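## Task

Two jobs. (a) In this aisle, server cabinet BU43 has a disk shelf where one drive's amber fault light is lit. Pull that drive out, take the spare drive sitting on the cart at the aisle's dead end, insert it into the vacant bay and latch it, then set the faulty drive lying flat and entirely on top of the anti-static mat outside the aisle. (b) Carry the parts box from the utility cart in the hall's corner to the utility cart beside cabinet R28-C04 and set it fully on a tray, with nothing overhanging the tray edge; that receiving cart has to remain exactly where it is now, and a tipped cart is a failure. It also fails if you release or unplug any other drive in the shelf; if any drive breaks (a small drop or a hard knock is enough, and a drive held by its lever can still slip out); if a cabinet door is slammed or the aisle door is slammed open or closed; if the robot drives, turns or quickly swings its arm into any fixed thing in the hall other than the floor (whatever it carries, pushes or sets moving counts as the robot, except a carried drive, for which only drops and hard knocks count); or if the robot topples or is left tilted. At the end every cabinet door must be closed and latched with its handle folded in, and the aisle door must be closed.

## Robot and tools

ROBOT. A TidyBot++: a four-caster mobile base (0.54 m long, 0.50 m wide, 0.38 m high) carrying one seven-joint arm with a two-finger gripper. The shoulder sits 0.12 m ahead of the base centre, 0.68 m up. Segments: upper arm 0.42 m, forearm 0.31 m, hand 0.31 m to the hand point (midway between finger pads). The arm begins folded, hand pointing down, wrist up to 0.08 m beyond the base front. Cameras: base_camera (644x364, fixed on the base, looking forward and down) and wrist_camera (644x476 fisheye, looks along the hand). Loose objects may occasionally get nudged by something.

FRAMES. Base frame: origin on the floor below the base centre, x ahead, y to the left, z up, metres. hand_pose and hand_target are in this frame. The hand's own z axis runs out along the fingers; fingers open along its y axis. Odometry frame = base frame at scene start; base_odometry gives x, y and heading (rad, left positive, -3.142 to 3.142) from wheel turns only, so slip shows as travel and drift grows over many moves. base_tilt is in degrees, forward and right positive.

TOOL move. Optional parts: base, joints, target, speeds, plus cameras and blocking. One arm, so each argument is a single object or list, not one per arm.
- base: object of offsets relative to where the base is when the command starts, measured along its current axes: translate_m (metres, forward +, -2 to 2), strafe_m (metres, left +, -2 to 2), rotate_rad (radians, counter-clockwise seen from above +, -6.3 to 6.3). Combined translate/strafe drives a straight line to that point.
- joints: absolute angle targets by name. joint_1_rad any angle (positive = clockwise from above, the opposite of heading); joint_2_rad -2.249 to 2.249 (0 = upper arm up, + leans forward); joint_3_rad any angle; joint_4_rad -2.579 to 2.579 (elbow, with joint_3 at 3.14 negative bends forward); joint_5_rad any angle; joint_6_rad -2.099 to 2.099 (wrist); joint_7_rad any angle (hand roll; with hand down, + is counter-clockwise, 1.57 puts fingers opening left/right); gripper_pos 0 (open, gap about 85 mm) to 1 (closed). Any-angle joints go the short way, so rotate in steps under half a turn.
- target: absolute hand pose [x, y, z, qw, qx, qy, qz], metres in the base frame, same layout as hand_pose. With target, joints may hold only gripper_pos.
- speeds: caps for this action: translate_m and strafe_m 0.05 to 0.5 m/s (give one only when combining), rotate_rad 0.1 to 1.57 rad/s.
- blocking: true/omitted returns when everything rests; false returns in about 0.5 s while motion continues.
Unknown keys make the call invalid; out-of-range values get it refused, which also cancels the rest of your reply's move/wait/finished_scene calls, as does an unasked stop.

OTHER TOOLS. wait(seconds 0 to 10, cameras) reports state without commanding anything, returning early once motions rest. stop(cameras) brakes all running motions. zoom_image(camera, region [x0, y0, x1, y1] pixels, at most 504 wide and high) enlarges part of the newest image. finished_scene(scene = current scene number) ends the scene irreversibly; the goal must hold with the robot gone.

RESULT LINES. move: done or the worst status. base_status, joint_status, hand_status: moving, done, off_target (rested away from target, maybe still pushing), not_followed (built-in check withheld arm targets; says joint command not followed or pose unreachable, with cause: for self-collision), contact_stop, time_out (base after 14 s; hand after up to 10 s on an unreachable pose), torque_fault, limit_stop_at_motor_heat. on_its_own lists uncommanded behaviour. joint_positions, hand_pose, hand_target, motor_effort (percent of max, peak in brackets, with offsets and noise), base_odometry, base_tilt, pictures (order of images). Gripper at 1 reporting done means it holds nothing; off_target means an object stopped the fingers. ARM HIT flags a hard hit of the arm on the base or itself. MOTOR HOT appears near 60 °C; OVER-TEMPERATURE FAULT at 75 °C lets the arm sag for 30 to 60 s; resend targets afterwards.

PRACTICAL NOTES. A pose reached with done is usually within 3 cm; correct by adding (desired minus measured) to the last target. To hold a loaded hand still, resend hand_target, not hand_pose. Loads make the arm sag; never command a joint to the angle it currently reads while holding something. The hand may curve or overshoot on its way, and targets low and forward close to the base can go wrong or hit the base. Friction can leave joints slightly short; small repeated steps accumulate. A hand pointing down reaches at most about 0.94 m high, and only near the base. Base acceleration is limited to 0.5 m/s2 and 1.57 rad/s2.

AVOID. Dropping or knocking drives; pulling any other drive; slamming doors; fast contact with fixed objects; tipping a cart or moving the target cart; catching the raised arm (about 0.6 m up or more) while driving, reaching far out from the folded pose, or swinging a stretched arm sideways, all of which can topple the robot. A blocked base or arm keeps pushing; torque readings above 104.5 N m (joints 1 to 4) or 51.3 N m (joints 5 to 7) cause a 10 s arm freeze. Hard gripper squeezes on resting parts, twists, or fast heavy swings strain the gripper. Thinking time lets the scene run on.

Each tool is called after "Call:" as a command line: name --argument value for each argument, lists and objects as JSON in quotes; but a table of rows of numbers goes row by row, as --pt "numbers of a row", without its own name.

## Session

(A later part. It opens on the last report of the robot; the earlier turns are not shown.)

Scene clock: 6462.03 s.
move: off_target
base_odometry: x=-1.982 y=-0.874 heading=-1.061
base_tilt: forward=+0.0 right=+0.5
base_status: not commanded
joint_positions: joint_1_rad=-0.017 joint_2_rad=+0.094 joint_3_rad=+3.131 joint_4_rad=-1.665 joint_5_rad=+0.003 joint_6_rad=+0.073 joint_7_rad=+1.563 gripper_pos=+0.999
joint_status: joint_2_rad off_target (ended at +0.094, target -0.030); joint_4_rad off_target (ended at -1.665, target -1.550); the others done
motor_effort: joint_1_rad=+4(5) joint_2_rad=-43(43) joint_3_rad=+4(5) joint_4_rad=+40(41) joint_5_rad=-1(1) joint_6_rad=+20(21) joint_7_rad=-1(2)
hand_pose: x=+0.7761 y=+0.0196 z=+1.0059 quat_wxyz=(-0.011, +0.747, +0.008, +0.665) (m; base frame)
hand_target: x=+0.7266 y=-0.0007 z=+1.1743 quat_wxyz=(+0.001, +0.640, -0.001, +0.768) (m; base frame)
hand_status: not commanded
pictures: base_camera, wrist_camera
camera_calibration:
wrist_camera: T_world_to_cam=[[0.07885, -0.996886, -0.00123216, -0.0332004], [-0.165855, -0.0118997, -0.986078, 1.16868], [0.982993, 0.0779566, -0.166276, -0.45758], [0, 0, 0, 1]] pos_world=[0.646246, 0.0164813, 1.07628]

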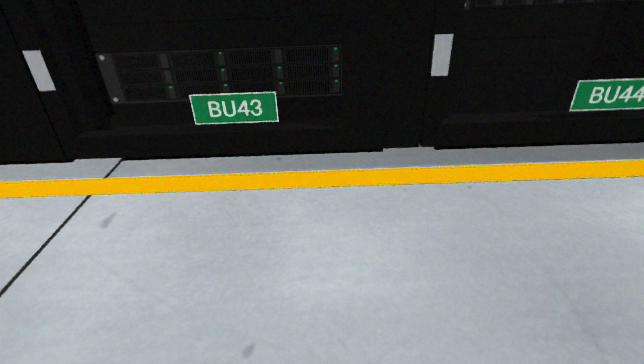

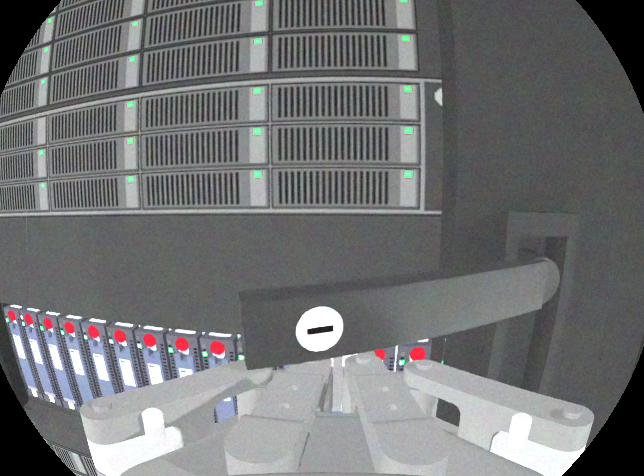

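Call:
move --joints '{"joint_1_rad": 0.0, "joint_2_rad": 0.12, "joint_4_rad": -1.88, "joint_6_rad": 0.33}' --cameras '[]'

Call:
move --base '{"translate_m": -0.1}' --speeds '{"translate_m": 0.1}'

Call:
zoom_image --camera "base_camera" --region '[340, 80, 470, 160]'

Scene clock: 6493.63 s.
move: done
base_odometry: x=-1.982 y=-0.873 heading=-1.061
base_tilt: forward=-0.1 right=+0.5
base_status: not commanded
joint_positions: joint_1_rad=-0.010 joint_2_rad=+0.111 joint_3_rad=+3.131 joint_4_rad=-1.862 joint_5_rad=+0.003 joint_6_rad=+0.267 joint_7_rad=+1.563 gripper_pos=+0.999
joint_status: all done
motor_effort: joint_1_rad=+0(5) joint_2_rad=-25(43) joint_3_rad=+0(4) joint_4_rad=+22(41) joint_5_rad=+1(1) joint_6_rad=+7(21) joint_7_rad=+0(1)
hand_pose: x=+0.7631 y=+0.0147 z=+0.9349 quat_wxyz=(-0.009, +0.753, +0.006, +0.658) (m; base frame)
hand_target: x=+0.7650 y=+0.0011 z=+0.9379 quat_wxyz=(+0.000, +0.741, +0.000, +0.671) (m; base frame)
hand_status: not commanded
pictures: none
No camera images: "cameras" was empty.

Scene clock: 6495.13 s.
move: done
base_odometry: x=-2.030 y=-0.786 heading=-1.060
base_tilt: forward=-0.1 right=+0.5
base_status: done
joint_positions: joint_1_rad=-0.010 joint_2_rad=+0.116 joint_3_rad=+3.131 joint_4_rad=-1.863 joint_5_rad=+0.003 joint_6_rad=+0.268 joint_7_rad=+1.563 gripper_pos=+0.999
joint_status: not commanded
motor_effort: joint_1_rad=+0(2) joint_2_rad=-25(28) joint_3_rad=+0(0) joint_4_rad=+21(22) joint_5_rad=+1(1) joint_6_rad=+7(8) joint_7_rad=+0(1)
hand_pose: x=+0.7643 y=+0.0147 z=+0.9317 quat_wxyz=(-0.009, +0.755, +0.006, +0.656) (m; base frame)
hand_target: x=+0.7650 y=+0.0011 z=+0.9379 quat_wxyz=(+0.000, +0.741, +0.000, +0.671) (m; base frame)
hand_status: not commanded
pictures: base_camera, wrist_camera
camera_calibration:
wrist_camera: T_world_to_cam=[[0.07203, -0.997398, -0.00287266, -0.0304783], [-0.189467, -0.0108551, -0.981827, 1.10762], [0.979242, 0.0712653, -0.189756, -0.433122], [0, 0, 0, 1]] pos_world=[0.636184, 0.0124909, 1.00522]

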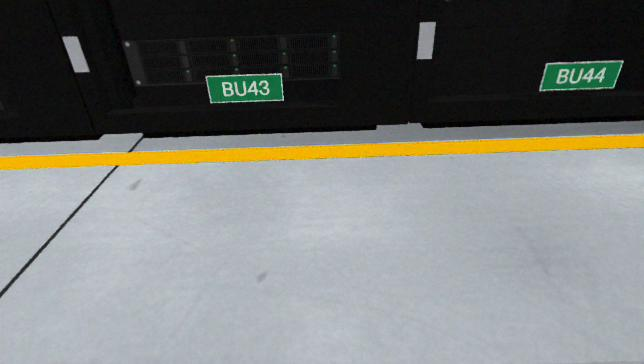

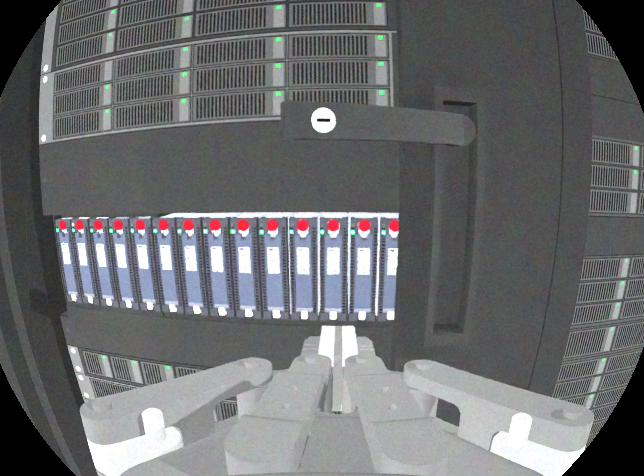

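Scaled by 3.877.

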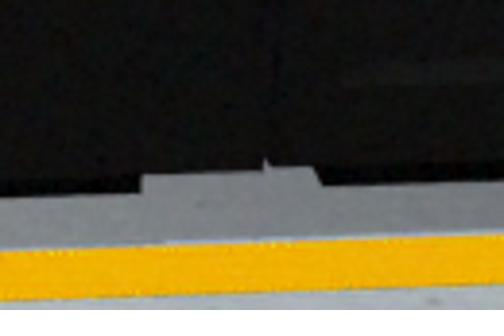

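Call:
move --base '{"strafe_m": -0.1}' --speeds '{"strafe_m": 0.1}' --joints '{"joint_1_rad": 0.01, "joint_2_rad": 0.1277, "joint_4_rad": -1.9534, "joint_6_rad": 0.47}' --cameras '[]'

Call:
move --base '{"translate_m": 0.1}' --speeds '{"translate_m": 0.06}' --cameras '[]'

Call:
move --base '{"translate_m": 0.03}' --speeds '{"translate_m": 0.05}'

Scene clock: 6508.93 s.
move: done
base_odometry: x=-2.118 y=-0.835 heading=-1.060
base_tilt: forward=+0.0 right=+0.5
base_status: done
joint_positions: joint_1_rad=+0.004 joint_2_rad=+0.116 joint_3_rad=+3.132 joint_4_rad=-1.935 joint_5_rad=+0.003 joint_6_rad=+0.405 joint_7_rad=+1.563 gripper_pos=+0.999
joint_status: all done
motor_effort: joint_1_rad=+0(3) joint_2_rad=-24(27) joint_3_rad=+0(2) joint_4_rad=+20(21) joint_5_rad=+1(1) joint_6_rad=+7(8) joint_7_rad=+1(1)
hand_pose: x=+0.7569 y=+0.0049 z=+0.9311 quat_wxyz=(-0.004, +0.733, +0.000, +0.680) (m; base frame)
hand_target: x=+0.7579 y=-0.0053 z=+0.9330 quat_wxyz=(+0.004, +0.721, -0.004, +0.693) (m; base frame)
hand_status: not commanded
pictures: none
No camera images: "cameras" was empty.

Scene clock: 6511.07 s.
move: done
base_odometry: x=-2.069 y=-0.923 heading=-1.060
base_tilt: forward=-0.1 right=+0.6
base_status: done
joint_positions: joint_1_rad=+0.004 joint_2_rad=+0.119 joint_3_rad=+3.132 joint_4_rad=-1.936 joint_5_rad=+0.003 joint_6_rad=+0.407 joint_7_rad=+1.563 gripper_pos=+0.999
joint_status: not commanded
motor_effort: joint_1_rad=+0(1) joint_2_rad=-24(27) joint_3_rad=+0(0) joint_4_rad=+20(22) joint_5_rad=+1(1) joint_6_rad=+7(8) joint_7_rad=+0(0)
hand_pose: x=+0.7574 y=+0.0049 z=+0.9295 quat_wxyz=(-0.004, +0.734, +0.000, +0.679) (m; base frame)
hand_target: x=+0.7579 y=-0.0053 z=+0.9330 quat_wxyz=(+0.004, +0.721, -0.004, +0.693) (m; base frame)
hand_status: not commanded
pictures: none
No camera images: "cameras" was empty.

Scene clock: 6512.07 s.
move: done
base_odometry: x=-2.054 y=-0.949 heading=-1.061
base_tilt: forward=-0.1 right=+0.5
base_status: done
joint_positions: joint_1_rad=+0.005 joint_2_rad=+0.104 joint_3_rad=+3.132 joint_4_rad=-1.954 joint_5_rad=+0.003 joint_6_rad=+0.409 joint_7_rad=+1.563 gripper_pos=+0.999
joint_status: not commanded
motor_effort: joint_1_rad=-1(2) joint_2_rad=-18(26) joint_3_rad=+0(1) joint_4_rad=+22(26) joint_5_rad=+1(2) joint_6_rad=+7(9) joint_7_rad=+0(1)
hand_pose: x=+0.7506 y=+0.0044 z=+0.9286 quat_wxyz=(-0.004, +0.734, +0.000, +0.679) (m; base frame)
hand_target: x=+0.7579 y=-0.0053 z=+0.9330 quat_wxyz=(+0.004, +0.721, -0.004, +0.693) (m; base frame)
hand_status: not commanded
pictures: base_camera, wrist_camera
camera_calibration:
wrist_camera: T_world_to_cam=[[0.0563075, -0.998413, 0.000382914, -0.0309789], [-0.128991, -0.00765503, -0.991616, 1.06556], [0.990046, 0.055786, -0.129218, -0.48378], [0, 0, 0, 1]] pos_world=[0.618158, 0.0042154, 0.994129]

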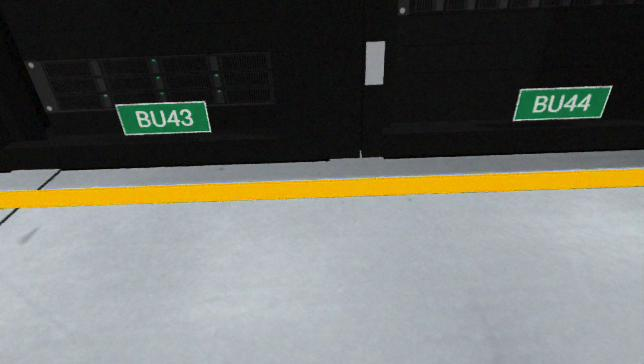

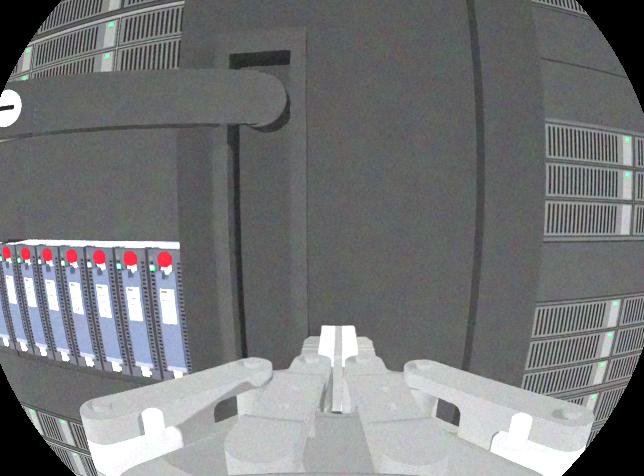

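Call:
move --base '{"translate_m": 0.02}' --speeds '{"translate_m": 0.05}'

Call:
zoom_image --camera "base_camera" --region '[300, 110, 430, 210]'

Scene clock: 6523.73 s.
move: done
base_odometry: x=-2.045 y=-0.966 heading=-1.061
base_tilt: forward=-0.1 right=+0.5
base_status: done
joint_positions: joint_1_rad=+0.005 joint_2_rad=+0.061 joint_3_rad=+3.132 joint_4_rad=-2.001 joint_5_rad=+0.003 joint_6_rad=+0.410 joint_7_rad=+1.563 gripper_pos=+0.999
joint_status: not commanded
motor_effort: joint_1_rad=+0(2) joint_2_rad=-10(19) joint_3_rad=+2(3) joint_4_rad=+31(33) joint_5_rad=+0(1) joint_6_rad=+10(10) joint_7_rad=+0(1)
hand_pose: x=+0.7318 y=+0.0044 z=+0.9281 quat_wxyz=(-0.004, +0.735, +0.000, +0.678) (m; base frame)
hand_target: x=+0.7579 y=-0.0053 z=+0.9330 quat_wxyz=(+0.004, +0.721, -0.004, +0.693) (m; base frame)
hand_status: not commanded
pictures: base_camera, wrist_camera
camera_calibration:
wrist_camera: T_world_to_cam=[[0.0562714, -0.998415, 0.000703554, -0.0302294], [-0.132264, -0.00815295, -0.991181, 1.0646], [0.989616, 0.0556821, -0.132513, -0.461835], [0, 0, 0, 1]] pos_world=[0.599549, 0.00421404, 0.994033]

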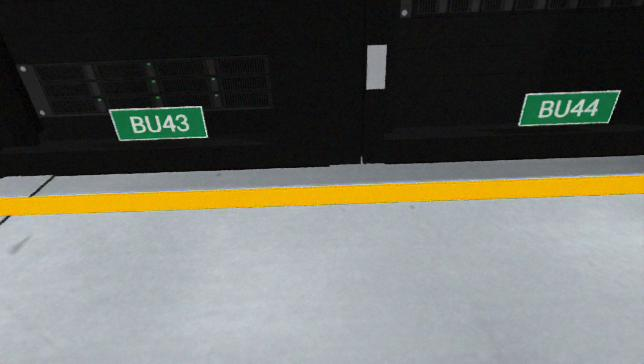

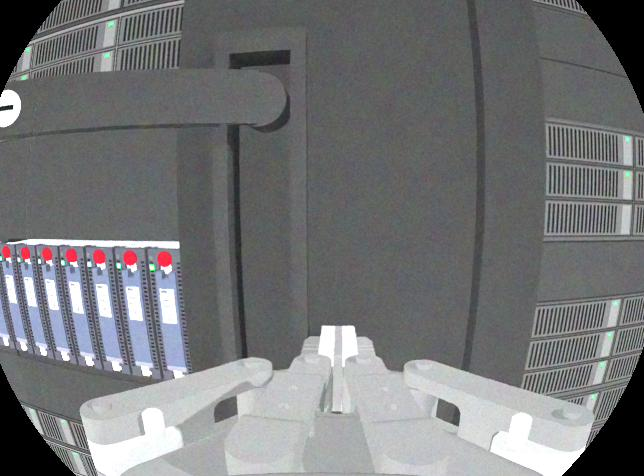

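Scaled by 3.877.

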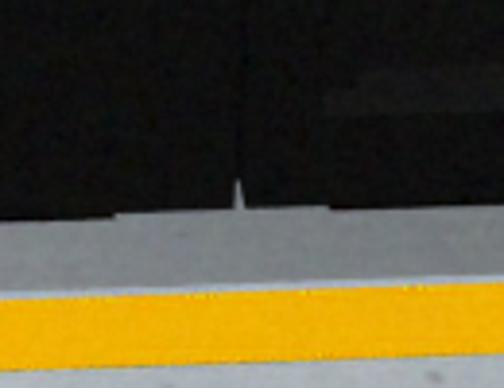

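Call:
move --base '{"translate_m": -0.15}' --speeds '{"translate_m": 0.1}' --cameras '[]'

Call:
move --base '{"strafe_m": 0.125}' --speeds '{"strafe_m": 0.1}' --joints '{"joint_1_rad": 0.01, "joint_2_rad": 0.0, "joint_4_rad": -1.68, "joint_6_rad": 0.1}'

Scene clock: 6538.73 s.
move: done
base_odometry: x=-2.118 y=-0.835 heading=-1.061
base_tilt: forward=-0.2 right=+0.5
base_status: done
joint_positions: joint_1_rad=+0.005 joint_2_rad=+0.123 joint_3_rad=+3.132 joint_4_rad=-1.957 joint_5_rad=+0.003 joint_6_rad=+0.419 joint_7_rad=+1.563 gripper_pos=+0.999
joint_status: not commanded
motor_effort: joint_1_rad=+1(2) joint_2_rad=-24(27) joint_3_rad=+0(3) joint_4_rad=+20(30) joint_5_rad=+1(1) joint_6_rad=+8(9) joint_7_rad=+0(1)
hand_pose: x=+0.7551 y=+0.0044 z=+0.9180 quat_wxyz=(-0.004, +0.738, +0.000, +0.674) (m; base frame)
hand_target: x=+0.7579 y=-0.0053 z=+0.9330 quat_wxyz=(+0.004, +0.721, -0.004, +0.693) (m; base frame)
hand_status: not commanded
pictures: none
No camera images: "cameras" was empty.

Scene clock: 6540.53 s.
move: done
base_odometry: x=-2.009 y=-0.774 heading=-1.061
base_tilt: forward=+0.0 right=+0.5
base_status: done
joint_positions: joint_1_rad=+0.007 joint_2_rad=+0.017 joint_3_rad=+3.133 joint_4_rad=-1.691 joint_5_rad=+0.003 joint_6_rad=+0.155 joint_7_rad=+1.563 gripper_pos=+0.999
joint_status: all done
motor_effort: joint_1_rad=-1(3) joint_2_rad=-23(28) joint_3_rad=+0(2) joint_4_rad=+22(23) joint_5_rad=+1(1) joint_6_rad=+8(9) joint_7_rad=+0(0)
hand_pose: x=+0.7485 y=+0.0026 z=+1.0651 quat_wxyz=(-0.003, +0.701, -0.001, +0.713) (m; base frame)
hand_target: x=+0.7428 y=-0.0052 z=+1.0654 quat_wxyz=(+0.004, +0.710, -0.004, +0.704) (m; base frame)
hand_status: not commanded
pictures: base_camera, wrist_camera
camera_calibration:
wrist_camera: T_world_to_cam=[[0.0524206, -0.998605, 0.00639443, -0.036227], [-0.0328755, -0.00812545, -0.999426, 1.13706], [0.998084, 0.0521803, -0.0332555, -0.572148], [0, 0, 0, 1]] pos_world=[0.610332, 0.00291754, 1.11761]

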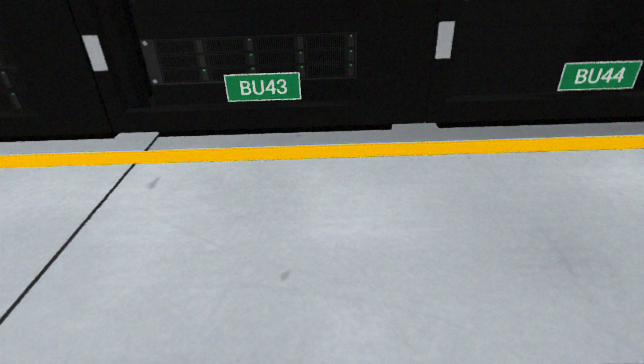

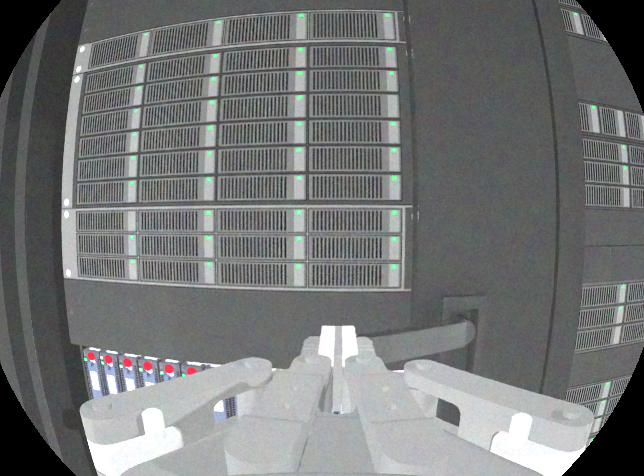

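Call:
move --base '{"translate_m": 0.12}' --speeds '{"translate_m": 0.1}' --cameras '[]'

Call:
move --joints '{"joint_1_rad": 0.01, "joint_2_rad": 0.06, "joint_4_rad": -1.80, "joint_6_rad": 0.2}' --cameras '["wrist_camera"]'

Call:
move --joints '{"joint_1_rad": 0.01, "joint_2_rad": 0.1, "joint_4_rad": -1.88, "joint_6_rad": 0.28}' --cameras '["wrist_camera"]'

Scene clock: 6551.43 s.
move: done
base_odometry: x=-1.950 y=-0.879 heading=-1.061
base_tilt: forward=-0.1 right=+0.5
base_status: done
joint_positions: joint_1_rad=+0.007 joint_2_rad=+0.013 joint_3_rad=+3.133 joint_4_rad=-1.691 joint_5_rad=+0.003 joint_6_rad=+0.153 joint_7_rad=+1.563 gripper_pos=+0.999
joint_status: not commanded
motor_effort: joint_1_rad=+0(1) joint_2_rad=-22(27) joint_3_rad=+0(1) joint_4_rad=+22(23) joint_5_rad=+1(1) joint_6_rad=+8(8) joint_7_rad=+0(1)
hand_pose: x=+0.7473 y=+0.0026 z=+1.0663 quat_wxyz=(-0.003, +0.700, -0.001, +0.714) (m; base frame)
hand_target: x=+0.7428 y=-0.0052 z=+1.0654 quat_wxyz=(+0.004, +0.710, -0.004, +0.704) (m; base frame)
hand_status: not commanded
pictures: none
No camera images: "cameras" was empty.

Scene clock: 6552.40 s.
move: off_target
base_odometry: x=-1.950 y=-0.879 heading=-1.061
base_tilt: forward=-0.1 right=+0.5
base_status: not commanded
joint_positions: joint_1_rad=+0.007 joint_2_rad=+0.014 joint_3_rad=+3.133 joint_4_rad=-1.738 joint_5_rad=+0.003 joint_6_rad=+0.198 joint_7_rad=+1.563 gripper_pos=+0.999
joint_status: joint_2_rad off_target (ended at +0.014, target +0.060); joint_4_rad off_target (ended at -1.738, target -1.800); the others done
motor_effort: joint_1_rad=+1(3) joint_2_rad=-15(23) joint_3_rad=+2(3) joint_4_rad=+15(23) joint_5_rad=+1(1) joint_6_rad=+2(9) joint_7_rad=+0(1)
hand_pose: x=+0.7454 y=+0.0028 z=+1.0511 quat_wxyz=(-0.003, +0.701, -0.001, +0.713) (m; base frame)
hand_target: x=+0.7556 y=-0.0053 z=+0.9844 quat_wxyz=(+0.004, +0.738, -0.004, +0.675) (m; base frame)
hand_status: not commanded
pictures: wrist_camera
camera_calibration:
wrist_camera: T_world_to_cam=[[0.0527315, -0.998589, 0.0063179, -0.0359908], [-0.0341764, -0.00812764, -0.999383, 1.12382], [0.998024, 0.052483, -0.0345567, -0.568246], [0, 0, 0, 1]] pos_world=[0.607428, 0.00301724, 1.10371]

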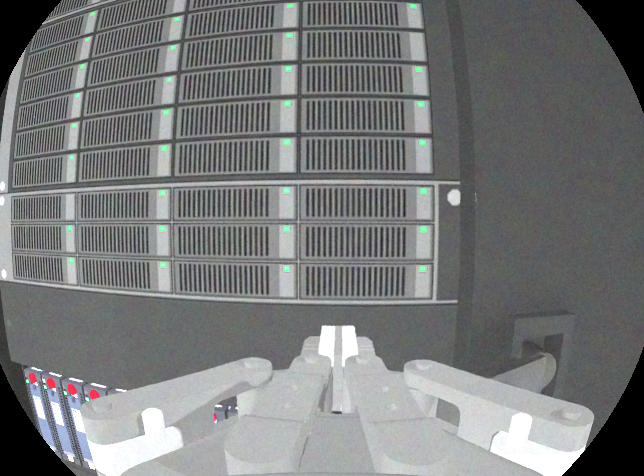

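Scene clock: 6553.27 s.
move: off_target
base_odometry: x=-1.950 y=-0.879 heading=-1.061
base_tilt: forward=-0.1 right=+0.5
base_status: not commanded
joint_positions: joint_1_rad=+0.008 joint_2_rad=+0.028 joint_3_rad=+3.134 joint_4_rad=-1.812 joint_5_rad=+0.003 joint_6_rad=+0.270 joint_7_rad=+1.563 gripper_pos=+0.999
joint_status: joint_2_rad off_target (ended at +0.028, target +0.100); joint_4_rad off_target (ended at -1.812, target -1.880); the others done
motor_effort: joint_1_rad=-1(3) joint_2_rad=-13(15) joint_3_rad=-1(3) joint_4_rad=+12(14) joint_5_rad=+1(1) joint_6_rad=+0(3) joint_7_rad=+0(1)
hand_pose: x=+0.7449 y=+0.0012 z=+1.0194 quat_wxyz=(-0.002, +0.707, -0.002, +0.708) (m; base frame)
hand_target: x=+0.7581 y=-0.0053 z=+0.9353 quat_wxyz=(+0.004, +0.751, -0.004, +0.660) (m; base frame)
hand_status: not commanded
pictures: wrist_camera
camera_calibration:
wrist_camera: T_world_to_cam=[[0.050519, -0.998708, 0.00550883, -0.0347994], [-0.0495132, -0.00801361, -0.998741, 1.10288], [0.997495, 0.0501826, -0.0498541, -0.552705], [0, 0, 0, 1]] pos_world=[0.607685, 0.00181981, 1.07413]

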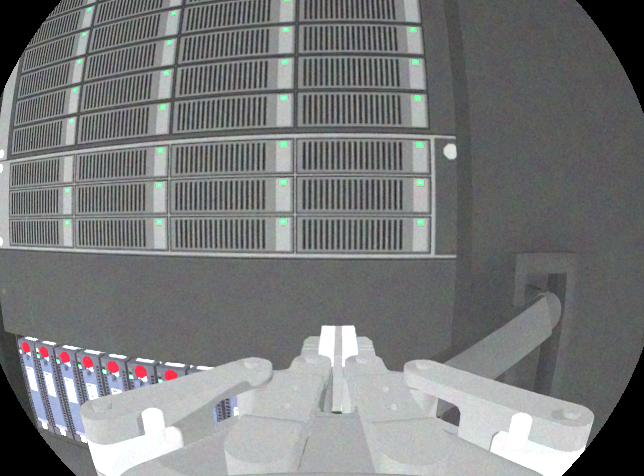

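Call:
move --joints '{"joint_1_rad": 0.01, "joint_2_rad": 0.13, "joint_4_rad": -1.95, "joint_6_rad": 0.35}' --cameras '[]'

Call:
move --joints '{"joint_1_rad": 0.01, "joint_2_rad": 0.15, "joint_4_rad": -2.01, "joint_6_rad": 0.41}' --cameras '["wrist_camera"]'

Scene clock: 6564.17 s.
move: off_target
base_odometry: x=-1.950 y=-0.879 heading=-1.061
base_tilt: forward=+0.0 right=+0.5
base_status: not commanded
joint_positions: joint_1_rad=+0.008 joint_2_rad=+0.047 joint_3_rad=+3.134 joint_4_rad=-1.874 joint_5_rad=+0.003 joint_6_rad=+0.348 joint_7_rad=+1.563 gripper_pos=+0.999
joint_status: joint_2_rad off_target (ended at +0.047, target +0.130); joint_4_rad off_target (ended at -1.874, target -1.950); the others done
motor_effort: joint_1_rad=+1(2) joint_2_rad=-12(14) joint_3_rad=+1(2) joint_4_rad=+11(13) joint_5_rad=+0(1) joint_6_rad=-1(2) joint_7_rad=+0(0)
hand_pose: x=+0.7452 y=+0.0013 z=+0.9941 quat_wxyz=(-0.002, +0.708, -0.002, +0.707) (m; base frame)
hand_target: x=+0.7554 y=-0.0053 z=+0.8964 quat_wxyz=(+0.003, +0.761, -0.004, +0.649) (m; base frame)
hand_status: not commanded
pictures: none
No camera images: "cameras" was empty.

Scene clock: 6565.40 s.
move: done
base_odometry: x=-1.950 y=-0.879 heading=-1.061
base_tilt: forward=-0.1 right=+0.6
base_status: not commanded
joint_positions: joint_1_rad=+0.008 joint_2_rad=+0.153 joint_3_rad=+3.135 joint_4_rad=-2.002 joint_5_rad=+0.003 joint_6_rad=+0.405 joint_7_rad=+1.563 gripper_pos=+0.999
joint_status: all done
motor_effort: joint_1_rad=-1(3) joint_2_rad=-25(28) joint_3_rad=+0(4) joint_4_rad=+20(22) joint_5_rad=+1(1) joint_6_rad=+7(9) joint_7_rad=+0(1)
hand_pose: x=+0.7515 y=+0.0010 z=+0.8686 quat_wxyz=(-0.002, +0.768, -0.002, +0.641) (m; base frame)
hand_target: x=+0.7495 y=-0.0052 z=+0.8677 quat_wxyz=(+0.003, +0.768, -0.004, +0.641) (m; base frame)
hand_status: not commanded
pictures: wrist_camera
camera_calibration:
wrist_camera: T_world_to_cam=[[0.050733, -0.998701, -0.00481485, -0.0256922], [-0.228546, -0.00691654, -0.973508, 1.06523], [0.97221, 0.0504894, -0.2286, -0.392434], [0, 0, 0, 1]] pos_world=[0.626287, 0.00152271, 0.947179]

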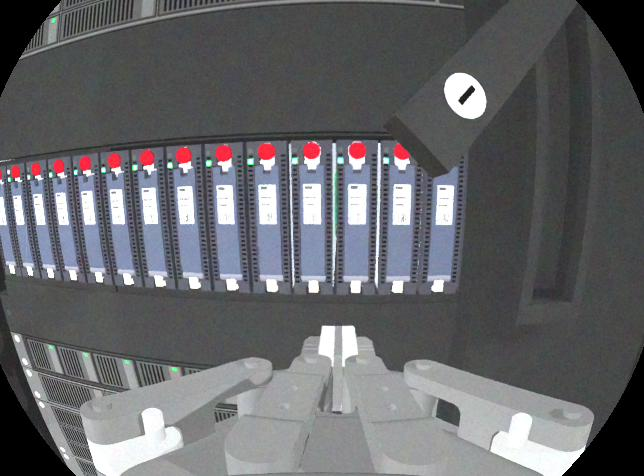

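Call:
move --base '{"strafe_m": 0.02}' --speeds '{"strafe_m": 0.05}' --cameras '[]'

Call:
move --joints '{"joint_1_rad": 0.01, "joint_2_rad": 0.08, "joint_4_rad": -1.86, "joint_6_rad": 0.38}' --cameras '["wrist_camera"]'

Scene clock: 6584.67 s.
move: done
base_odometry: x=-1.933 y=-0.869 heading=-1.061
base_tilt: forward=+0.0 right=+0.5
base_status: done
joint_positions: joint_1_rad=+0.008 joint_2_rad=+0.153 joint_3_rad=+3.135 joint_4_rad=-2.002 joint_5_rad=+0.003 joint_6_rad=+0.405 joint_7_rad=+1.563 gripper_pos=+0.999
joint_status: not commanded
motor_effort: joint_1_rad=-1(3) joint_2_rad=-25(27) joint_3_rad=+0(2) joint_4_rad=+19(20) joint_5_rad=+1(1) joint_6_rad=+7(8) joint_7_rad=+0(0)
hand_pose: x=+0.7515 y=+0.0007 z=+0.8686 quat_wxyz=(-0.002, +0.768, -0.002, +0.641) (m; base frame)
hand_target: x=+0.7495 y=-0.0052 z=+0.8677 quat_wxyz=(+0.003, +0.768, -0.004, +0.641) (m; base frame)
hand_status: not commanded
pictures: none
No camera images: "cameras" was empty.

Scene clock: 6585.73 s.
move: off_target
base_odometry: x=-1.933 y=-0.869 heading=-1.061
base_tilt: forward=-0.1 right=+0.5
base_status: not commanded
joint_positions: joint_1_rad=+0.004 joint_2_rad=+0.120 joint_3_rad=+3.134 joint_4_rad=-1.907 joint_5_rad=+0.003 joint_6_rad=+0.390 joint_7_rad=+1.563 gripper_pos=+0.999
joint_status: joint_2_rad off_target (ended at +0.120, target +0.080); joint_4_rad off_target (ended at -1.907, target -1.860); the others done
motor_effort: joint_1_rad=+3(5) joint_2_rad=-28(29) joint_3_rad=+2(5) joint_4_rad=+26(28) joint_5_rad=+1(1) joint_6_rad=+11(13) joint_7_rad=+1(1)
hand_pose: x=+0.7619 y=+0.0032 z=+0.9405 quat_wxyz=(-0.003, +0.730, -0.001, +0.683) (m; base frame)
hand_target: x=+0.7571 y=-0.0053 z=+0.9911 quat_wxyz=(+0.004, +0.703, -0.004, +0.711) (m; base frame)
hand_status: not commanded
pictures: wrist_camera
camera_calibration:
wrist_camera: T_world_to_cam=[[0.0543011, -0.998524, 0.00118957, -0.0320207], [-0.116794, -0.00753458, -0.993128, 1.07096], [0.991671, 0.053789, -0.117031, -0.506087], [0, 0, 0, 1]] pos_world=[0.628693, 0.0033177, 1.00441]

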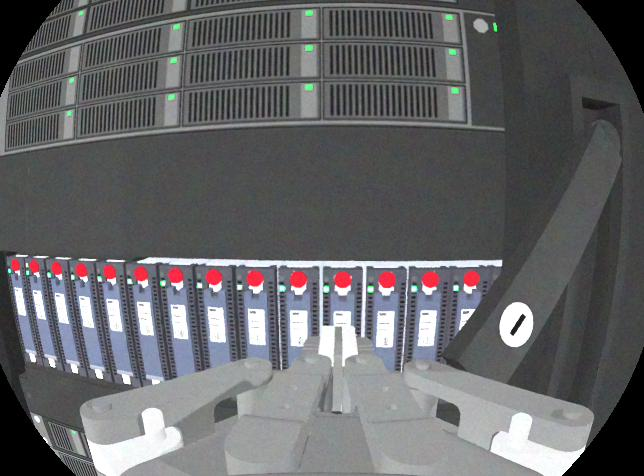

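Call:
move --joints '{"joint_1_rad": 0.01, "joint_2_rad": 0.13, "joint_4_rad": -1.97, "joint_6_rad": 0.42}' --cameras '[]'

Call:
move --base '{"strafe_m": 0.04}' --speeds '{"strafe_m": 0.05}' --cameras '[]'

Call:
move --joints '{"joint_1_rad": 0.01, "joint_2_rad": 0.08, "joint_4_rad": -1.86, "joint_6_rad": 0.38}' --cameras '["wrist_camera"]'

Scene clock: 6595.90 s.
move: done
base_odometry: x=-1.933 y=-0.869 heading=-1.061
base_tilt: forward=-0.1 right=+0.5
base_status: not commanded
joint_positions: joint_1_rad=+0.005 joint_2_rad=+0.121 joint_3_rad=+3.134 joint_4_rad=-1.952 joint_5_rad=+0.003 joint_6_rad=+0.395 joint_7_rad=+1.563 gripper_pos=+0.999
joint_status: all done
motor_effort: joint_1_rad=-1(2) joint_2_rad=-24(29) joint_3_rad=+0(2) joint_4_rad=+20(27) joint_5_rad=+1(1) joint_6_rad=+7(11) joint_7_rad=+0(1)
hand_pose: x=+0.7546 y=+0.0030 z=+0.9146 quat_wxyz=(-0.003, +0.744, -0.001, +0.668) (m; base frame)
hand_target: x=+0.7543 y=-0.0053 z=+0.9064 quat_wxyz=(+0.004, +0.745, -0.004, +0.667) (m; base frame)
hand_status: not commanded
pictures: none
No camera images: "cameras" was empty.

Scene clock: 6597.17 s.
move: done
base_odometry: x=-1.898 y=-0.850 heading=-1.061
base_tilt: forward=-0.1 right=+0.5
base_status: done
joint_positions: joint_1_rad=+0.006 joint_2_rad=+0.121 joint_3_rad=+3.135 joint_4_rad=-1.952 joint_5_rad=+0.003 joint_6_rad=+0.395 joint_7_rad=+1.563 gripper_pos=+0.999
joint_status: not commanded
motor_effort: joint_1_rad=+0(3) joint_2_rad=-25(26) joint_3_rad=+0(2) joint_4_rad=+21(21) joint_5_rad=+1(1) joint_6_rad=+8(8) joint_7_rad=+0(1)
hand_pose: x=+0.7547 y=+0.0023 z=+0.9146 quat_wxyz=(-0.003, +0.744, -0.001, +0.668) (m; base frame)
hand_target: x=+0.7543 y=-0.0053 z=+0.9064 quat_wxyz=(+0.004, +0.745, -0.004, +0.667) (m; base frame)
hand_status: not commanded
pictures: none
No camera images: "cameras" was empty.

Scene clock: 6598.17 s.
move: done
base_odometry: x=-1.898 y=-0.850 heading=-1.061
base_tilt: forward=+0.0 right=+0.5
base_status: not commanded
joint_positions: joint_1_rad=+0.006 joint_2_rad=+0.102 joint_3_rad=+3.135 joint_4_rad=-1.875 joint_5_rad=+0.003 joint_6_rad=+0.395 joint_7_rad=+1.563 gripper_pos=+0.999
joint_status: all done
motor_effort: joint_1_rad=-1(2) joint_2_rad=-25(27) joint_3_rad=+0(0) joint_4_rad=+21(23) joint_5_rad=+1(1) joint_6_rad=+7(9) joint_7_rad=+0(1)
hand_pose: x=+0.7618 y=+0.0023 z=+0.9726 quat_wxyz=(-0.003, +0.711, -0.001, +0.703) (m; base frame)
hand_target: x=+0.7571 y=-0.0053 z=+0.9911 quat_wxyz=(+0.004, +0.703, -0.004, +0.711) (m; base frame)
hand_status: not commanded
pictures: wrist_camera
camera_calibration:
wrist_camera: T_world_to_cam=[[0.0526527, -0.998604, 0.00413513, -0.0345608], [-0.062551, -0.00743077, -0.998014, 1.06623], [0.996652, 0.0522895, -0.0628549, -0.558604], [0, 0, 0, 1]] pos_world=[0.625247, 0.00261946, 1.02915]

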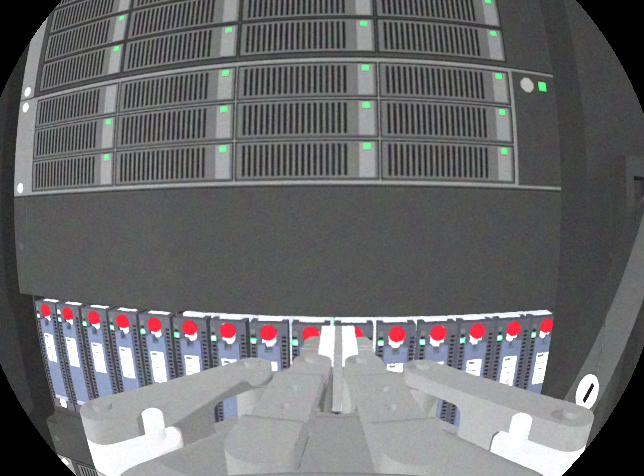

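Call:
move --base '{"translate_m": -0.008, "strafe_m": -0.075}' --speeds '{"translate_m": 0.06}' --cameras '["wrist_camera"]'

Call:
move --base '{"strafe_m": -0.025}' --speeds '{"strafe_m": 0.05}' --cameras '["wrist_camera"]'

Scene clock: 6608.93 s.
move: done
base_odometry: x=-1.967 y=-0.879 heading=-1.061
base_tilt: forward=-0.1 right=+0.6
base_status: done
joint_positions: joint_1_rad=-0.002 joint_2_rad=+0.095 joint_3_rad=+3.132 joint_4_rad=-1.868 joint_5_rad=+0.003 joint_6_rad=+0.395 joint_7_rad=+1.563 gripper_pos=+0.999
joint_status: not commanded
motor_effort: joint_1_rad=+1(7) joint_2_rad=-23(26) joint_3_rad=+2(7) joint_4_rad=+20(22) joint_5_rad=+0(1) joint_6_rad=+7(8) joint_7_rad=+0(1)
hand_pose: x=+0.7606 y=+0.0088 z=+0.9811 quat_wxyz=(-0.007, +0.706, +0.002, +0.708) (m; base frame)
hand_target: x=+0.7571 y=-0.0053 z=+0.9911 quat_wxyz=(+0.004, +0.703, -0.004, +0.711) (m; base frame)
hand_status: not commanded
pictures: wrist_camera
camera_calibration:
wrist_camera: T_world_to_cam=[[0.0627894, -0.998016, 0.00462667, -0.0362341], [-0.04877, -0.00769854, -0.99878, 1.06492], [0.996834, 0.0624872, -0.0491566, -0.570878], [0, 0, 0, 1]] pos_world=[0.623282, 0.00770872, 1.03573]

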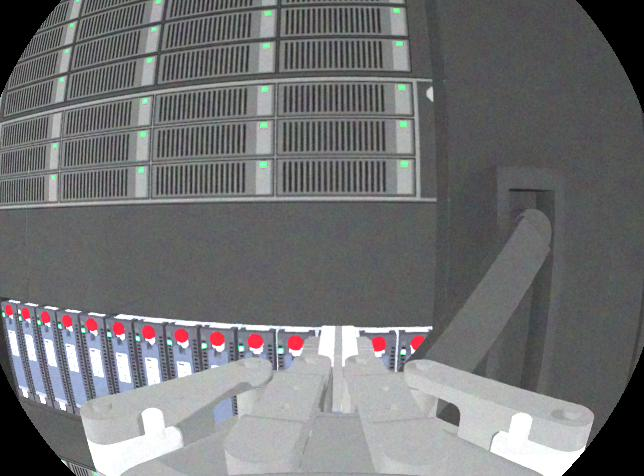

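Scene clock: 6609.90 s.
move: done
base_odometry: x=-1.989 y=-0.892 heading=-1.061
base_tilt: forward=+0.0 right=+0.6
base_status: done
joint_positions: joint_1_rad=-0.018 joint_2_rad=+0.092 joint_3_rad=+3.123 joint_4_rad=-1.862 joint_5_rad=+0.003 joint_6_rad=+0.395 joint_7_rad=+1.563 gripper_pos=+0.999
joint_status: not commanded
motor_effort: joint_1_rad=+4(9) joint_2_rad=-22(23) joint_3_rad=+4(8) joint_4_rad=+19(21) joint_5_rad=-1(2) joint_6_rad=+5(7) joint_7_rad=+0(0)
hand_pose: x=+0.7598 y=+0.0246 z=+0.9867 quat_wxyz=(-0.016, +0.703, +0.011, +0.711) (m; base frame)
hand_target: x=+0.7571 y=-0.0053 z=+0.9911 quat_wxyz=(+0.004, +0.703, -0.004, +0.711) (m; base frame)
hand_status: not commanded
pictures: wrist_camera
camera_calibration:
wrist_camera: T_world_to_cam=[[0.0876329, -0.996144, 0.00426656, -0.0391466], [-0.039533, -0.00775741, -0.999188, 1.06402], [0.995368, 0.0873931, -0.0400604, -0.579287], [0, 0, 0, 1]] pos_world=[0.622098, 0.019884, 1.04012]

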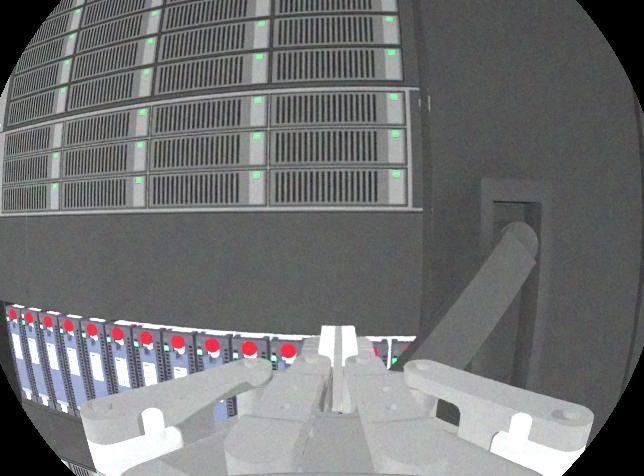

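Call:
move --joints '{"joint_1_rad": 0.01, "joint_2_rad": 0.12, "joint_4_rad": -1.93, "joint_6_rad": 0.38}' --cameras '["wrist_camera"]'

Call:
move --joints '{"joint_1_rad": 0.01, "joint_2_rad": 0.14, "joint_4_rad": -1.98, "joint_6_rad": 0.4}' --cameras '["wrist_camera"]'

Scene clock: 6616.77 s.
move: off_target
base_odometry: x=-1.989 y=-0.892 heading=-1.061
base_tilt: forward=-0.1 right=+0.5
base_status: not commanded
joint_positions: joint_1_rad=-0.018 joint_2_rad=+0.092 joint_3_rad=+3.123 joint_4_rad=-1.865 joint_5_rad=+0.003 joint_6_rad=+0.396 joint_7_rad=+1.563 gripper_pos=+0.999
joint_status: joint_4_rad off_target (ended at -1.865, target -1.930); the others done
motor_effort: joint_1_rad=+5(6) joint_2_rad=-16(22) joint_3_rad=+6(6) joint_4_rad=+12(19) joint_5_rad=-1(1) joint_6_rad=+1(6) joint_7_rad=+0(1)
hand_pose: x=+0.7595 y=+0.0245 z=+0.9857 quat_wxyz=(-0.016, +0.703, +0.011, +0.711) (m; base frame)
hand_target: x=+0.7581 y=-0.0053 z=+0.9238 quat_wxyz=(+0.004, +0.741, -0.004, +0.671) (m; base frame)
hand_status: not commanded
pictures: wrist_camera
camera_calibration:
wrist_camera: T_world_to_cam=[[0.087538, -0.996152, 0.00429925, -0.0390913], [-0.040327, -0.00785599, -0.999156, 1.06358], [0.995345, 0.0872907, -0.0408595, -0.578175], [0, 0, 0, 1]] pos_world=[0.621796, 0.0198838, 1.03922]

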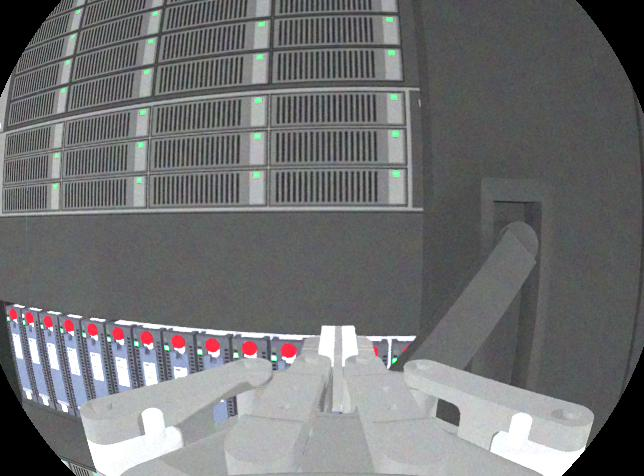

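Scene clock: 6617.67 s.
move: off_target
base_odometry: x=-1.989 y=-0.891 heading=-1.061
base_tilt: forward=-0.1 right=+0.5
base_status: not commanded
joint_positions: joint_1_rad=-0.018 joint_2_rad=+0.092 joint_3_rad=+3.123 joint_4_rad=-1.904 joint_5_rad=+0.003 joint_6_rad=+0.418 joint_7_rad=+1.563 gripper_pos=+0.999
joint_status: joint_2_rad off_target (ended at +0.092, target +0.140); joint_4_rad off_target (ended at -1.904, target -1.980); the others done
motor_effort: joint_1_rad=+6(6) joint_2_rad=-15(17) joint_3_rad=+6(6) joint_4_rad=+11(13) joint_5_rad=-1(1) joint_6_rad=+0(2) joint_7_rad=+0(0)
hand_pose: x=+0.7547 y=+0.0243 z=+0.9690 quat_wxyz=(-0.016, +0.710, +0.011, +0.704) (m; base frame)
hand_target: x=+0.7537 y=-0.0053 z=+0.8881 quat_wxyz=(+0.003, +0.758, -0.004, +0.652) (m; base frame)
hand_status: not commanded
pictures: wrist_camera
camera_calibration:
wrist_camera: T_world_to_cam=[[0.0877344, -0.996138, 0.0033483, -0.0379501], [-0.0579396, -0.00845852, -0.998284, 1.05916], [0.994457, 0.0873899, -0.058458, -0.556433], [0, 0, 0, 1]] pos_world=[0.618045, 0.019782, 1.02494]

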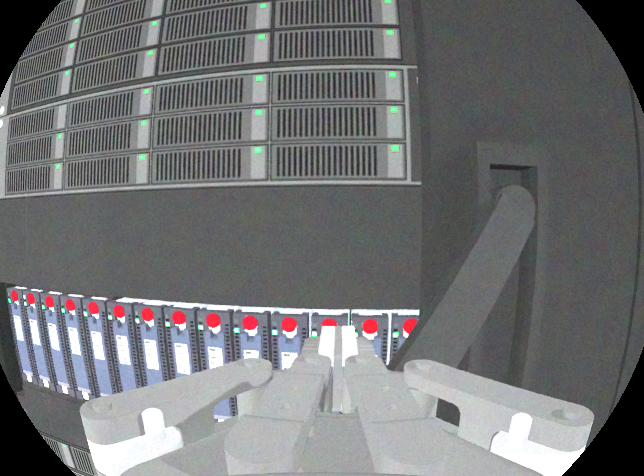

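Call:
move --base '{"strafe_m": -0.02}' --speeds '{"strafe_m": 0.05}' --joints '{"joint_1_rad": 0.01, "joint_2_rad": 0.145, "joint_4_rad": -2.0, "joint_6_rad": 0.42}' --cameras '["wrist_camera"]'

Call:
move --base '{"strafe_m": -0.015}' --speeds '{"strafe_m": 0.05}' --cameras '["wrist_camera"]'

Scene clock: 6624.67 s.
move: off_target
base_odometry: x=-2.007 y=-0.901 heading=-1.061
base_tilt: forward=-0.1 right=+0.5
base_status: done
joint_positions: joint_1_rad=-0.022 joint_2_rad=+0.095 joint_3_rad=+3.120 joint_4_rad=-1.939 joint_5_rad=+0.003 joint_6_rad=+0.424 joint_7_rad=+1.563 gripper_pos=+0.999
joint_status: joint_2_rad off_target (ended at +0.095, target +0.145); joint_4_rad off_target (ended at -1.939, target -2.000); the others done
motor_effort: joint_1_rad=+7(9) joint_2_rad=-17(18) joint_3_rad=+7(9) joint_4_rad=+13(14) joint_5_rad=-1(2) joint_6_rad=+2(3) joint_7_rad=+0(0)
hand_pose: x=+0.7502 y=+0.0289 z=+0.9483 quat_wxyz=(-0.018, +0.721, +0.014, +0.693) (m; base frame)
hand_target: x=+0.7513 y=-0.0052 z=+0.8796 quat_wxyz=(+0.003, +0.759, -0.004, +0.651) (m; base frame)
hand_status: not commanded
pictures: wrist_camera
camera_calibration:
wrist_camera: T_world_to_cam=[[0.0952856, -0.995449, 0.00134105, -0.0368223], [-0.0895084, -0.00990956, -0.995937, 1.05979], [0.991418, 0.0947784, -0.0900453, -0.521459], [0, 0, 0, 1]] pos_world=[0.615352, 0.0232704, 1.00858]

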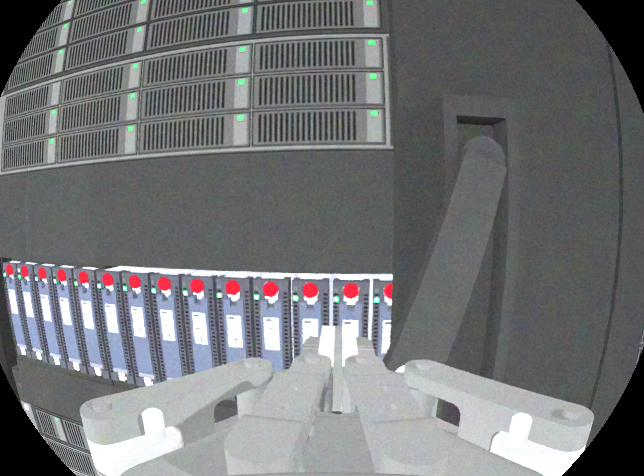

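Scene clock: 6625.43 s.
move: done
base_odometry: x=-2.020 y=-0.908 heading=-1.061
base_tilt: forward=-0.1 right=+0.5
base_status: done
joint_positions: joint_1_rad=-0.028 joint_2_rad=+0.098 joint_3_rad=+3.115 joint_4_rad=-1.944 joint_5_rad=+0.003 joint_6_rad=+0.424 joint_7_rad=+1.563 gripper_pos=+0.999
joint_status: not commanded
motor_effort: joint_1_rad=+8(11) joint_2_rad=-18(20) joint_3_rad=+7(10) joint_4_rad=+14(16) joint_5_rad=-2(2) joint_6_rad=+2(4) joint_7_rad=+0(0)
hand_pose: x=+0.7500 y=+0.0353 z=+0.9426 quat_wxyz=(-0.022, +0.724, +0.017, +0.689) (m; base frame)
hand_target: x=+0.7513 y=-0.0052 z=+0.8796 quat_wxyz=(+0.003, +0.759, -0.004, +0.651) (m; base frame)
hand_status: not commanded
pictures: wrist_camera
camera_calibration:
wrist_camera: T_world_to_cam=[[0.105725, -0.994395, 0.000268794, -0.0371791], [-0.0987571, -0.0107689, -0.995053, 1.06025], [0.989479, 0.105175, -0.0993421, -0.512577], [0, 0, 0, 1]] pos_world=[0.615822, 0.0283575, 1.00409]

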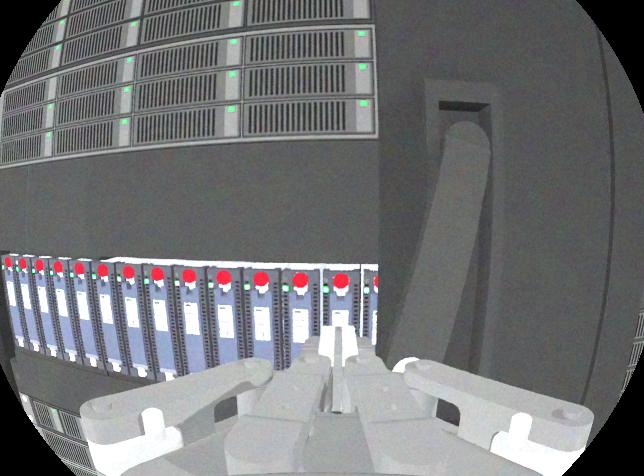

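Call:
move --base '{"strafe_m": -0.02}' --speeds '{"strafe_m": 0.05}' --cameras '["wrist_camera"]'

Call:
move --base '{"strafe_m": -0.02}' --speeds '{"strafe_m": 0.05}' --cameras '["wrist_camera"]'

Scene clock: 6633.07 s.
move: done
base_odometry: x=-2.038 y=-0.918 heading=-1.061
base_tilt: forward=-0.1 right=+0.6
base_status: done
joint_positions: joint_1_rad=-0.032 joint_2_rad=+0.103 joint_3_rad=+3.111 joint_4_rad=-1.951 joint_5_rad=+0.003 joint_6_rad=+0.424 joint_7_rad=+1.563 gripper_pos=+0.999
joint_status: not commanded
motor_effort: joint_1_rad=+8(11) joint_2_rad=-19(21) joint_3_rad=+7(11) joint_4_rad=+15(17) joint_5_rad=-2(3) joint_6_rad=+3(5) joint_7_rad=+0(0)
hand_pose: x=+0.7497 y=+0.0404 z=+0.9359 quat_wxyz=(-0.025, +0.727, +0.020, +0.685) (m; base frame)
hand_target: x=+0.7513 y=-0.0052 z=+0.8796 quat_wxyz=(+0.003, +0.759, -0.004, +0.651) (m; base frame)
hand_status: not commanded
pictures: wrist_camera
camera_calibration:
wrist_camera: T_world_to_cam=[[0.113982, -0.993482, -0.00075256, -0.0373588], [-0.109603, -0.0118219, -0.993905, 1.06075], [0.987418, 0.11337, -0.110236, -0.502086], [0, 0, 0, 1]] pos_world=[0.616288, 0.0323462, 0.998905]

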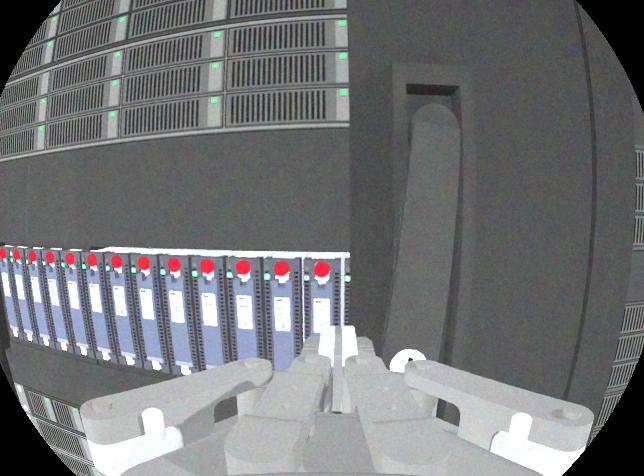

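Scene clock: 6633.93 s.
move: done
base_odometry: x=-2.055 y=-0.928 heading=-1.061
base_tilt: forward=-0.1 right=+0.5
base_status: done
joint_positions: joint_1_rad=-0.036 joint_2_rad=+0.106 joint_3_rad=+3.107 joint_4_rad=-1.955 joint_5_rad=+0.003 joint_6_rad=+0.424 joint_7_rad=+1.563 gripper_pos=+0.999
joint_status: not commanded
motor_effort: joint_1_rad=+8(13) joint_2_rad=-20(21) joint_3_rad=+8(12) joint_4_rad=+16(17) joint_5_rad=-2(3) joint_6_rad=+4(5) joint_7_rad=+0(0)
hand_pose: x=+0.7493 y=+0.0447 z=+0.9315 quat_wxyz=(-0.027, +0.730, +0.023, +0.683) (m; base frame)
hand_target: x=+0.7513 y=-0.0052 z=+0.8796 quat_wxyz=(+0.003, +0.759, -0.004, +0.651) (m; base frame)
hand_status: not commanded
pictures: wrist_camera
camera_calibration:
wrist_camera: T_world_to_cam=[[0.120918, -0.992661, -0.00156781, -0.0375068], [-0.116856, -0.0126661, -0.993068, 1.06101], [0.98576, 0.120263, -0.11753, -0.494994], [0, 0, 0, 1]] pos_world=[0.616465, 0.0357368, 0.995415]

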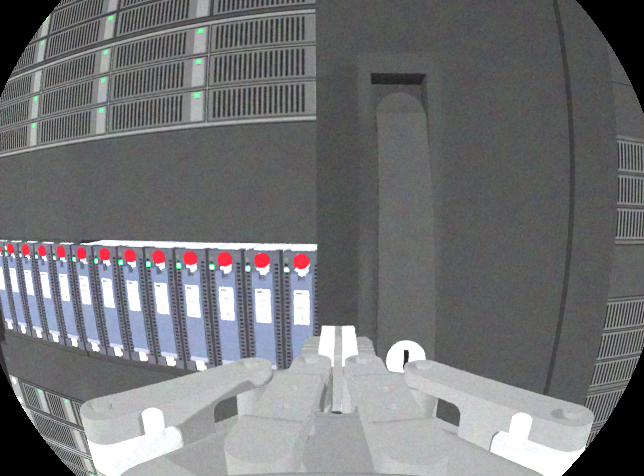

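Call:
move --base '{"strafe_m": -0.015}' --speeds '{"strafe_m": 0.05}' --cameras '["wrist_camera"]'

Call:
zoom_image --camera "wrist_camera" --region '[300, 40, 470, 400]'

Scene clock: 6641.07 s.
move: done
base_odometry: x=-2.069 y=-0.935 heading=-1.061
base_tilt: forward=-0.1 right=+0.5
base_status: done
joint_positions: joint_1_rad=-0.048 joint_2_rad=+0.107 joint_3_rad=+3.096 joint_4_rad=-1.956 joint_5_rad=+0.003 joint_6_rad=+0.424 joint_7_rad=+1.563 gripper_pos=+0.999
joint_status: not commanded
motor_effort: joint_1_rad=+10(14) joint_2_rad=-20(21) joint_3_rad=+10(14) joint_4_rad=+15(17) joint_5_rad=-2(4) joint_6_rad=+4(5) joint_7_rad=+0(1)
hand_pose: x=+0.7483 y=+0.0594 z=+0.9304 quat_wxyz=(-0.036, +0.730, +0.031, +0.682) (m; base frame)
hand_target: x=+0.7513 y=-0.0052 z=+0.8796 quat_wxyz=(+0.003, +0.759, -0.004, +0.651) (m; base frame)
hand_status: not commanded
pictures: wrist_camera
camera_calibration:
wrist_camera: T_world_to_cam=[[0.144537, -0.989495, -0.00297021, -0.0393327], [-0.118405, -0.0143153, -0.992862, 1.0611], [0.98239, 0.143857, -0.11923, -0.493111], [0, 0, 0, 1]] pos_world=[0.615752, 0.0472081, 0.994618]

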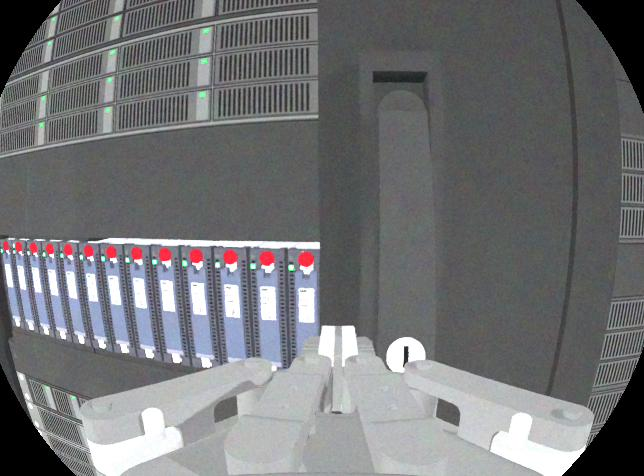

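Scaled by 1.400.

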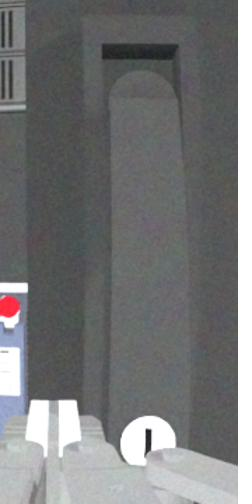

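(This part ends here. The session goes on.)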